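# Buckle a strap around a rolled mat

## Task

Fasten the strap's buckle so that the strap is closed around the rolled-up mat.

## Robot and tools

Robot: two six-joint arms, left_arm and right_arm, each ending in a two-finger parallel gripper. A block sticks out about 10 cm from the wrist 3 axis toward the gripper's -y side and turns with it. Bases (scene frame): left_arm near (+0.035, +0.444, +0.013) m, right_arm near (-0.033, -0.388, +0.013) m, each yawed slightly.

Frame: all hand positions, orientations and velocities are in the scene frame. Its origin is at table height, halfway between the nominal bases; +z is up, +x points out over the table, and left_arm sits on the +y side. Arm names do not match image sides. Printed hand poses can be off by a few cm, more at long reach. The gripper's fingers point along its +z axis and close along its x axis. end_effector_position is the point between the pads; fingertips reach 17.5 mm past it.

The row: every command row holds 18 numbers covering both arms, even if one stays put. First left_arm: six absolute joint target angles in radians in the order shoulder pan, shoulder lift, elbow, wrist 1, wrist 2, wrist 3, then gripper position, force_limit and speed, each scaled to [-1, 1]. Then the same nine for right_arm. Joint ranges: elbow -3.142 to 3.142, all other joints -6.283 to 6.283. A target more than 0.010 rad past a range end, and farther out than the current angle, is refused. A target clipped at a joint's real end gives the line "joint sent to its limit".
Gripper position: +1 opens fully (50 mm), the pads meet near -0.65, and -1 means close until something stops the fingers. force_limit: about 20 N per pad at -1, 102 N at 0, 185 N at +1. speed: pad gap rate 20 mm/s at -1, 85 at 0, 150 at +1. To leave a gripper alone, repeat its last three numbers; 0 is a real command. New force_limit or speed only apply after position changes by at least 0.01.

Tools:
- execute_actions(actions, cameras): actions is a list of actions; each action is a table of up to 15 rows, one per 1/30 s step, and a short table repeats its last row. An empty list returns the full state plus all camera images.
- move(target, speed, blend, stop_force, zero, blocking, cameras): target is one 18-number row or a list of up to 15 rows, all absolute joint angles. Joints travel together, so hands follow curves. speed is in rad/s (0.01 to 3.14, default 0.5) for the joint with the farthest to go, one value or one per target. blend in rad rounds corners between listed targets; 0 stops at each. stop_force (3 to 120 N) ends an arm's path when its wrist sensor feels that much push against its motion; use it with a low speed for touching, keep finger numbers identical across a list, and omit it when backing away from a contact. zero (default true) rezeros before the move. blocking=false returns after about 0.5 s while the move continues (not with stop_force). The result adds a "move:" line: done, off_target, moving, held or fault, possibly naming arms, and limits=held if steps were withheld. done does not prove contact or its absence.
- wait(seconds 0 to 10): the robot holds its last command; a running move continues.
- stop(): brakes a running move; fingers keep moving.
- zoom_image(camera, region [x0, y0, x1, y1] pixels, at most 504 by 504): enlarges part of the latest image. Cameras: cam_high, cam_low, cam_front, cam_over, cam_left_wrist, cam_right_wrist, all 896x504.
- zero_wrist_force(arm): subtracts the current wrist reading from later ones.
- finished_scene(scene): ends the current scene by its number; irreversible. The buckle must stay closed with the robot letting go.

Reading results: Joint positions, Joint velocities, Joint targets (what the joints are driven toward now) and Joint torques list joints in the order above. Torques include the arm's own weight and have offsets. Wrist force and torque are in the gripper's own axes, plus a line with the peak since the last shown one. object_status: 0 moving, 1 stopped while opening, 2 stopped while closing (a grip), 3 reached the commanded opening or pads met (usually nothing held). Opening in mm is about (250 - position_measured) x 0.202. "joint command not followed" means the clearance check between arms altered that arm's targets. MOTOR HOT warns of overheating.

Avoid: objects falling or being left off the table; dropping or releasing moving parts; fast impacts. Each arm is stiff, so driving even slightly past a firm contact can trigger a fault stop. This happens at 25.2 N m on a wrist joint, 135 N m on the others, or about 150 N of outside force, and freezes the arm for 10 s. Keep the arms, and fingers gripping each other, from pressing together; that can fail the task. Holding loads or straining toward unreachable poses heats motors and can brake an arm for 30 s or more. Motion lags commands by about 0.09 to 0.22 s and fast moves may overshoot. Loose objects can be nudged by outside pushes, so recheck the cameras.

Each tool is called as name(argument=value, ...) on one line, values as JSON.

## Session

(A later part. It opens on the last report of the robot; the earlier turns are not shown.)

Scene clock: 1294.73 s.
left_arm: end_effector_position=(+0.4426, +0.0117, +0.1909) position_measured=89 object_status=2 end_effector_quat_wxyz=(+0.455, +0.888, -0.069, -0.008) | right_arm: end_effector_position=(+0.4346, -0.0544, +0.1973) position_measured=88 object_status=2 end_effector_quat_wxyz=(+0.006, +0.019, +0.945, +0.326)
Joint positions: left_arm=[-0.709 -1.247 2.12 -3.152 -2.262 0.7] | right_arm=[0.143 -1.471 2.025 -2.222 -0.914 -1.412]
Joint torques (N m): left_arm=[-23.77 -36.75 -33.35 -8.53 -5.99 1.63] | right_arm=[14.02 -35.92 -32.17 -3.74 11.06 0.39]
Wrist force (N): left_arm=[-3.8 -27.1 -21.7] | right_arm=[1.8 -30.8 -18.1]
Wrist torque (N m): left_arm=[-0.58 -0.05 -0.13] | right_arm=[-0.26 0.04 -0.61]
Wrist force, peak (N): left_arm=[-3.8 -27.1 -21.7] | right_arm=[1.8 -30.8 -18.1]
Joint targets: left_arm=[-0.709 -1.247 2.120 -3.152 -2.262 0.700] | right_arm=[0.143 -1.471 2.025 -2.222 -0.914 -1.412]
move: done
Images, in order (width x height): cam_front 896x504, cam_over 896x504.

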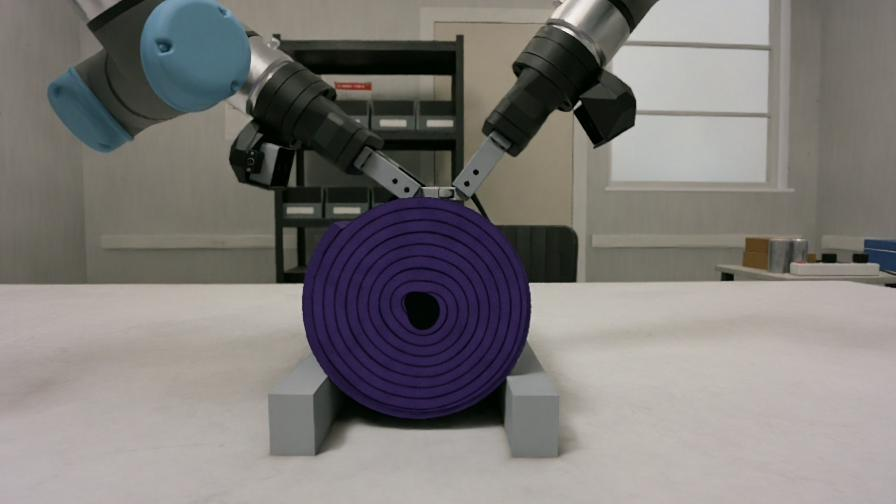

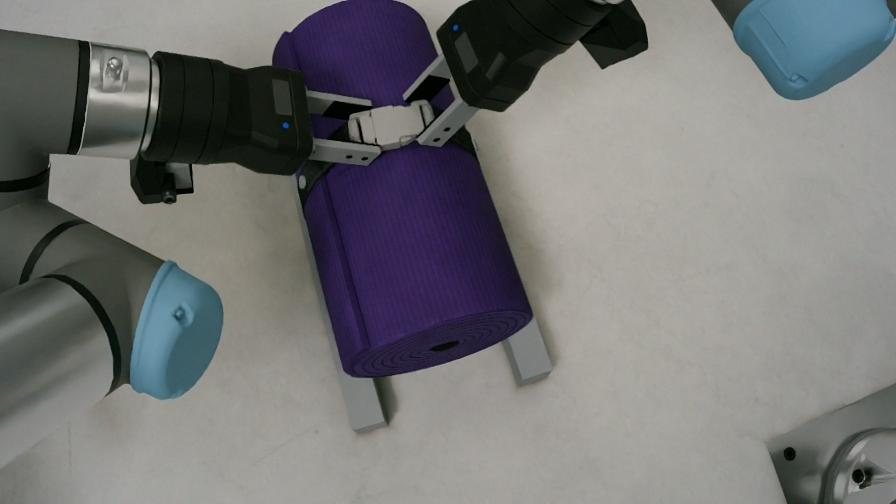

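move(target=[-0.7037,-1.2498,2.123,-3.1485,-2.2654,0.7053,-0.98,0.2,-1,0.1433,-1.4712,2.0251,-2.2223,-0.9137,-1.4118,-1,-0.3,-1], speed=0.01, stop_force=65, cameras=["cam_over","cam_front"])

zoom_image(camera="cam_over", region=[345, 100, 395, 160])

zoom_image(camera="cam_front", region=[400, 182, 460, 212])

Scene clock: 1305.17 s.
left_arm: end_effector_position=(+0.4429, +0.0143, +0.1909) position_measured=89 object_status=2 end_effector_quat_wxyz=(+0.455, +0.888, -0.069, -0.008) | right_arm: end_effector_position=(+0.4346, -0.0544, +0.1973) position_measured=88 object_status=2 end_effector_quat_wxyz=(+0.006, +0.018, +0.945, +0.326)
Joint positions: left_arm=[-0.704 -1.25 2.123 -3.149 -2.265 0.705] | right_arm=[0.143 -1.471 2.025 -2.222 -0.914 -1.412]
Joint torques (N m): left_arm=[7.76 -29.01 -16.26 -4.15 4.23 -2.77] | right_arm=[-24.19 -35.23 -21.68 -3.23 -8 0.29]
Wrist force (N): left_arm=[0.6 18.2 31.6] | right_arm=[0.6 26.6 25.2]
Wrist torque (N m): left_arm=[-0.42 0.06 -0.34] | right_arm=[-0.28 0.03 -0.68]
Wrist force, peak (N): left_arm=[1.2 17.6 32.2] | right_arm=[0.1 26.1 26.1]
Joint targets: left_arm=[-0.704 -1.250 2.123 -3.149 -2.265 0.705] | right_arm=[0.143 -1.471 2.025 -2.222 -0.914 -1.412]
move: contact (left_arm)
Images, in order (width x height): cam_front 896x504, cam_over 896x504.

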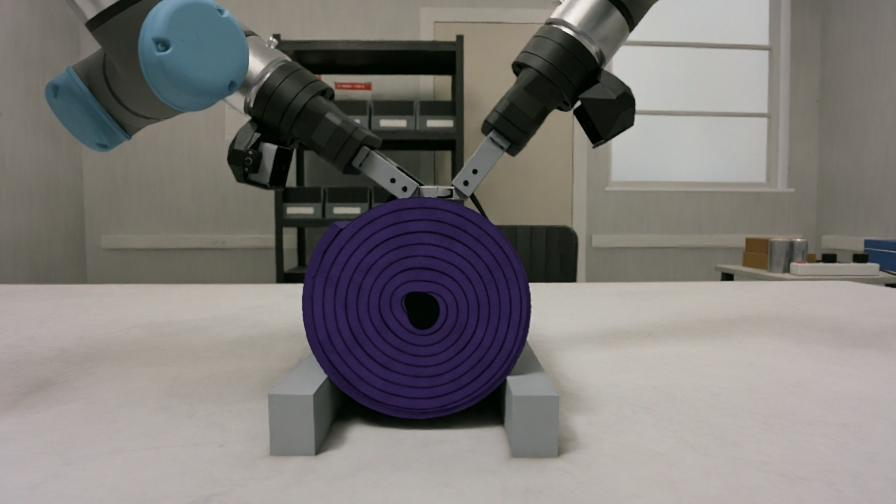

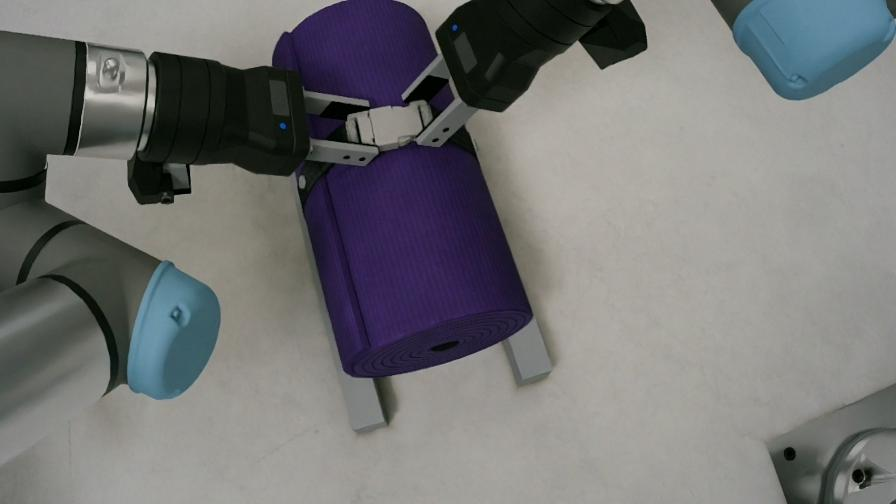

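Scaled by 8.400.

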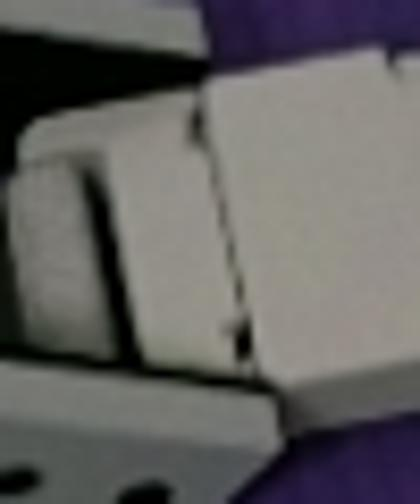

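Scaled by 8.400.

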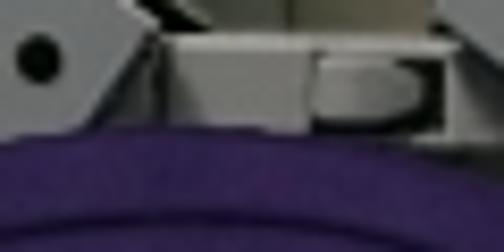

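move(target=[[-0.7061,-1.2489,2.1218,-3.1504,-2.2637,0.7027,-0.98,0.2,-1,0.1433,-1.4712,2.0251,-2.2223,-0.9137,-1.4118,-1,-0.3,-1],[-0.7061,-1.2489,2.1218,-3.1504,-2.2637,0.7027,-0.98,0.2,-1,0.1433,-1.4712,2.0251,-2.2223,-0.9137,-1.4118,0.6,-0.3,-1]], speed=0.02, cameras=["cam_over","cam_front"])

zoom_image(camera="cam_over", region=[335, 80, 445, 180])

zoom_image(camera="cam_front", region=[390, 172, 480, 222])

Scene clock: 1314.20 s.
left_arm: end_effector_position=(+0.4429, +0.0134, +0.1910) position_measured=89 object_status=2 end_effector_quat_wxyz=(+0.455, +0.888, -0.069, -0.008) | right_arm: end_effector_position=(+0.4346, -0.0545, +0.1973) position_measured=63 object_status=3 end_effector_quat_wxyz=(+0.006, +0.019, +0.945, +0.325)
Joint positions: left_arm=[-0.706 -1.249 2.122 -3.15 -2.264 0.703] | right_arm=[0.143 -1.471 2.025 -2.222 -0.914 -1.412]
Joint torques (N m): left_arm=[-5.64 -35.53 -22.87 -5.82 -2.37 -0.67] | right_arm=[2.85 -34.09 -20.97 -3.29 3.82 0.25]
Wrist force (N): left_arm=[-2.0 -8.3 5.4] | right_arm=[0.3 -2.4 -0.1]
Wrist torque (N m): left_arm=[-0.42 0.11 -0.33] | right_arm=[-0.49 0.06 -0.52]
Wrist force, peak (N): left_arm=[1.1 17.7 32.4] | right_arm=[0.2 26.3 26.0]
Joint targets: left_arm=[-0.706 -1.249 2.122 -3.150 -2.264 0.703] | right_arm=[0.143 -1.471 2.025 -2.222 -0.914 -1.412]
move: done
Images, in order (width x height): cam_front 896x504, cam_over 896x504.

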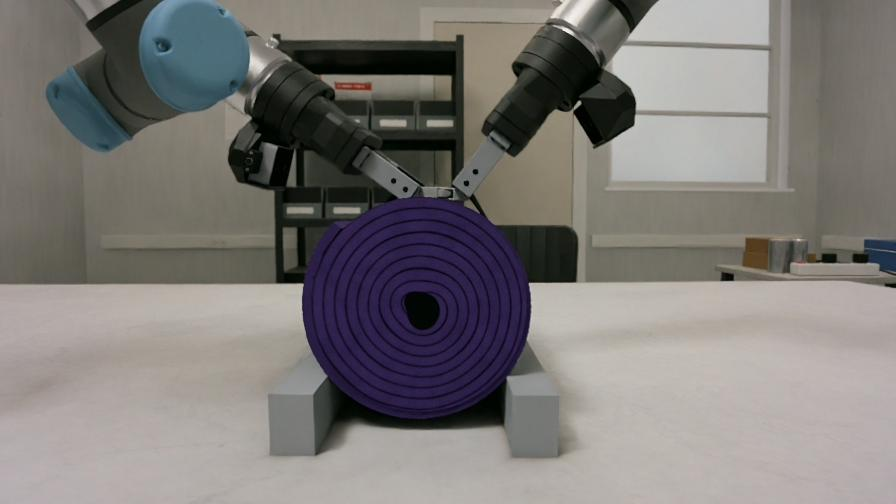

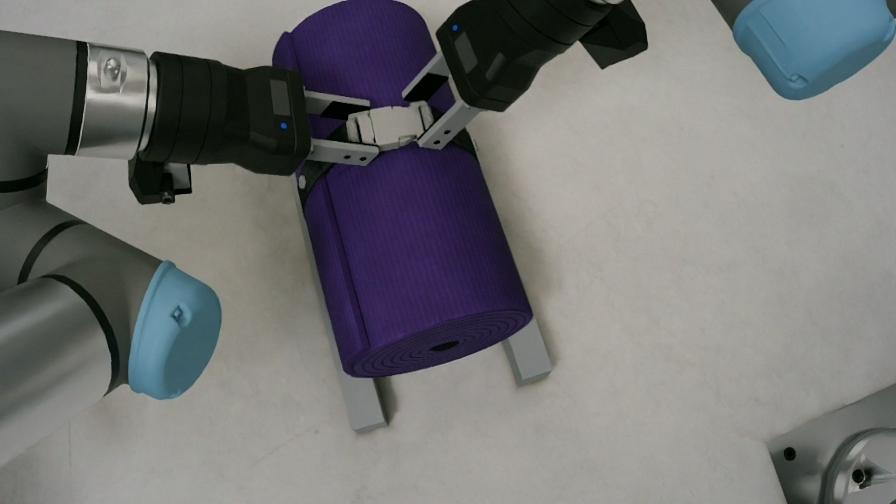

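Scaled by 4.582.

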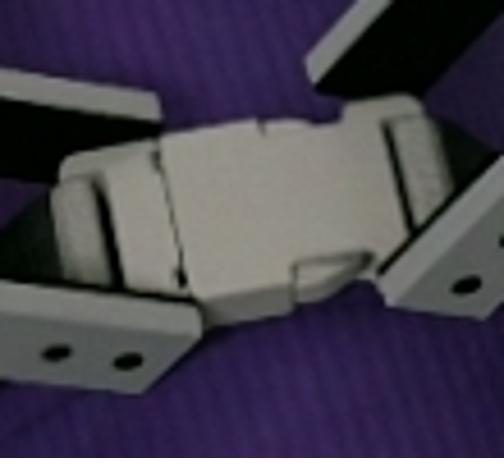

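Scaled by 5.600.

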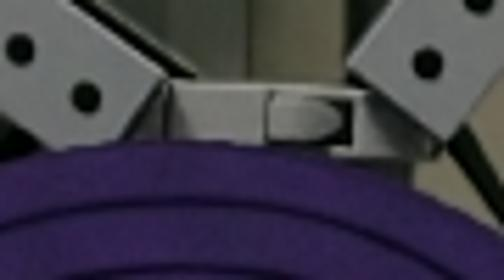

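move(target=[[-0.7061,-1.2489,2.1218,-3.1504,-2.2637,0.7027,0.6,0.2,-1,0.1433,-1.4712,2.0251,-2.2223,-0.9137,-1.4118,0.6,-0.3,-1],[-0.7061,-1.2489,2.1218,-3.1504,-2.2637,0.7027,1,0.2,-1,0.1433,-1.4712,2.0251,-2.2223,-0.9137,-1.4118,1,-0.3,-1]], speed=0.1, cameras=["cam_over","cam_front"])

zoom_image(camera="cam_over", region=[335, 80, 445, 180])

Scene clock: 1360.43 s.
left_arm: end_effector_position=(+0.4429, +0.0134, +0.1910) position_measured=3 object_status=0 end_effector_quat_wxyz=(+0.455, +0.888, -0.069, -0.008) | right_arm: end_effector_position=(+0.4346, -0.0544, +0.1973) position_measured=3 object_status=0 end_effector_quat_wxyz=(+0.006, +0.018, +0.945, +0.326)
Joint positions: left_arm=[-0.706 -1.249 2.122 -3.15 -2.264 0.703] | right_arm=[0.143 -1.471 2.025 -2.222 -0.914 -1.412]
Joint torques (N m): left_arm=[-5.43 -41.94 -23.04 -5.67 0.86 2.31] | right_arm=[5.91 -32.86 -21.35 -4.48 4.04 0.11]
Wrist force (N): left_arm=[-1.0 -4.2 2.5] | right_arm=[0.4 -2.5 -0.5]
Wrist torque (N m): left_arm=[-0.54 0.15 -0.30] | right_arm=[-0.51 0.04 -0.52]
Wrist force, peak (N): left_arm=[-1.6 -9.0 5.9] | right_arm=[0.1 -2.7 -0.2]
Joint targets: left_arm=[-0.706 -1.249 2.122 -3.150 -2.264 0.703] | right_arm=[0.143 -1.471 2.025 -2.222 -0.914 -1.412]
move: done
Images, in order (width x height): cam_front 896x504, cam_over 896x504.

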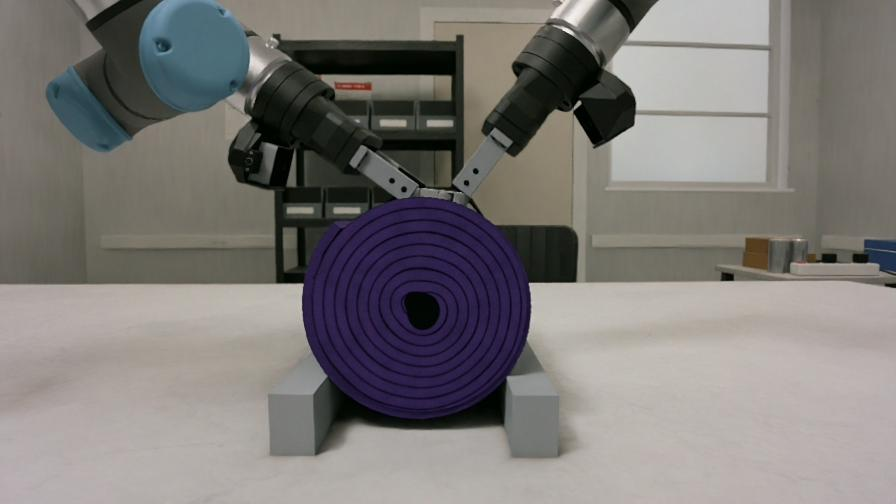

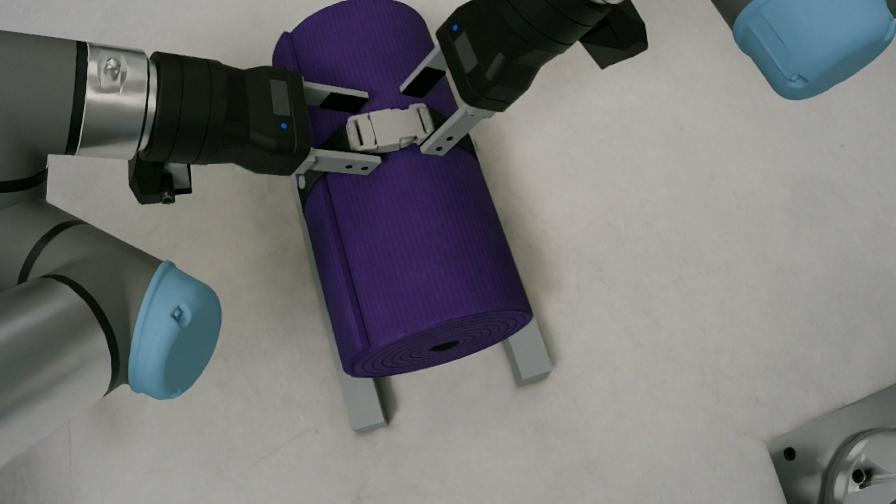

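Scaled by 4.582.

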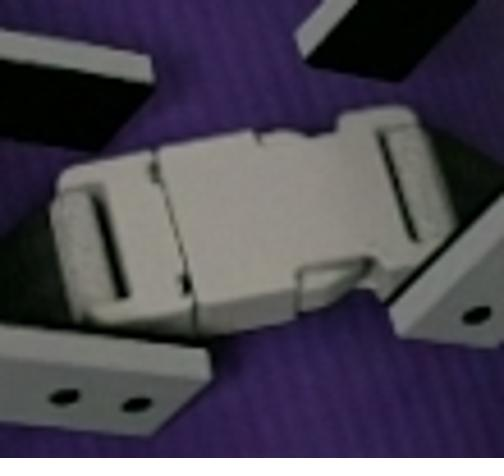

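Buckle closed. Retreat both arms.

move(target=[[-0.6498,-1.3291,2.1353,-3.0424,-2.2982,0.7631,1,0.2,-1,0.0913,-1.5375,1.9947,-2.0854,-0.9097,-1.4773,1,-0.3,-1],[-0.5891,-1.4062,2.1396,-2.9247,-2.3346,0.8293,1,0.2,-1,0.038,-1.5936,1.952,-1.9452,-0.9077,-1.5449,1,-0.3,-1]], speed=0.2, blend=[0.05,0], cameras=["cam_over","cam_front"])

zoom_image(camera="cam_over", region=[300, 60, 480, 200])

Scene clock: 1366.53 s.
left_arm: end_effector_position=(+0.4494, +0.0774, +0.2377) position_measured=3 object_status=3 end_effector_quat_wxyz=(+0.454, +0.888, -0.069, -0.008) | right_arm: end_effector_position=(+0.4326, -0.1036, +0.2601) position_measured=3 object_status=3 end_effector_quat_wxyz=(+0.007, +0.018, +0.945, +0.326)
Joint positions: left_arm=[-0.589 -1.406 2.14 -2.925 -2.335 0.829] | right_arm=[0.038 -1.594 1.952 -1.945 -0.908 -1.545]
Joint torques (N m): left_arm=[-8.5 -24.56 -19.01 -5.51 0.57 -2.56] | right_arm=[6.33 -14.78 -19.22 -3.27 3.38 1.46]
Wrist force (N): left_arm=[-0.8 -4.1 2.7] | right_arm=[0.1 -2.5 -0.2]
Wrist torque (N m): left_arm=[-0.52 0.10 -0.38] | right_arm=[-0.53 0.09 -0.54]
Wrist force, peak (N): left_arm=[-1.2 -4.2 3.4] | right_arm=[0.5 -2.6 0.8]
Joint targets: left_arm=[-0.589 -1.406 2.140 -2.925 -2.335 0.829] | right_arm=[0.038 -1.594 1.952 -1.945 -0.908 -1.545]
move: done
Images, in order (width x height): cam_front 896x504, cam_over 896x504.

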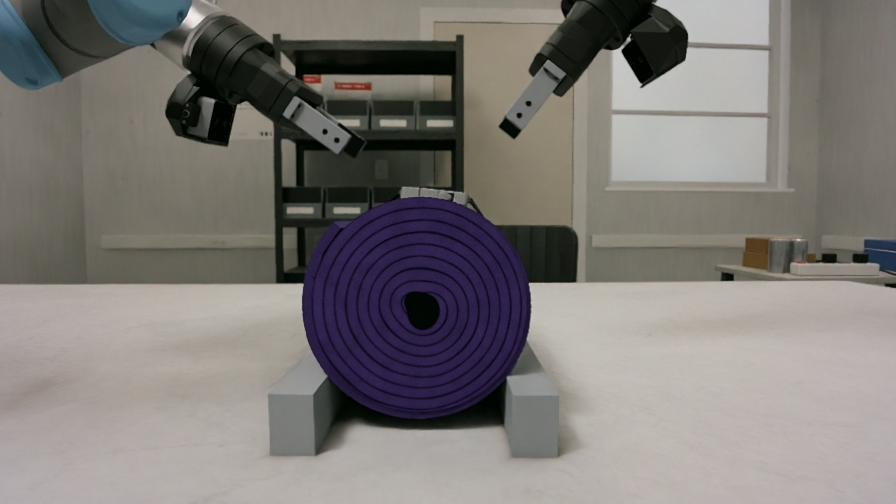

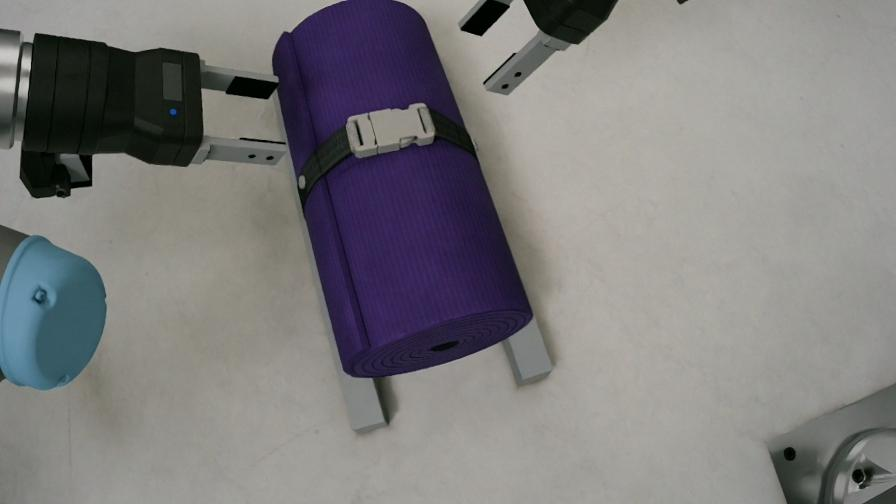

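Scaled by 2.800.

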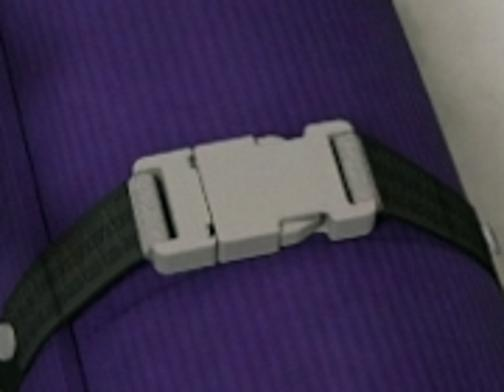

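finished_scene(scene=2)

The scene is finished: the task was done.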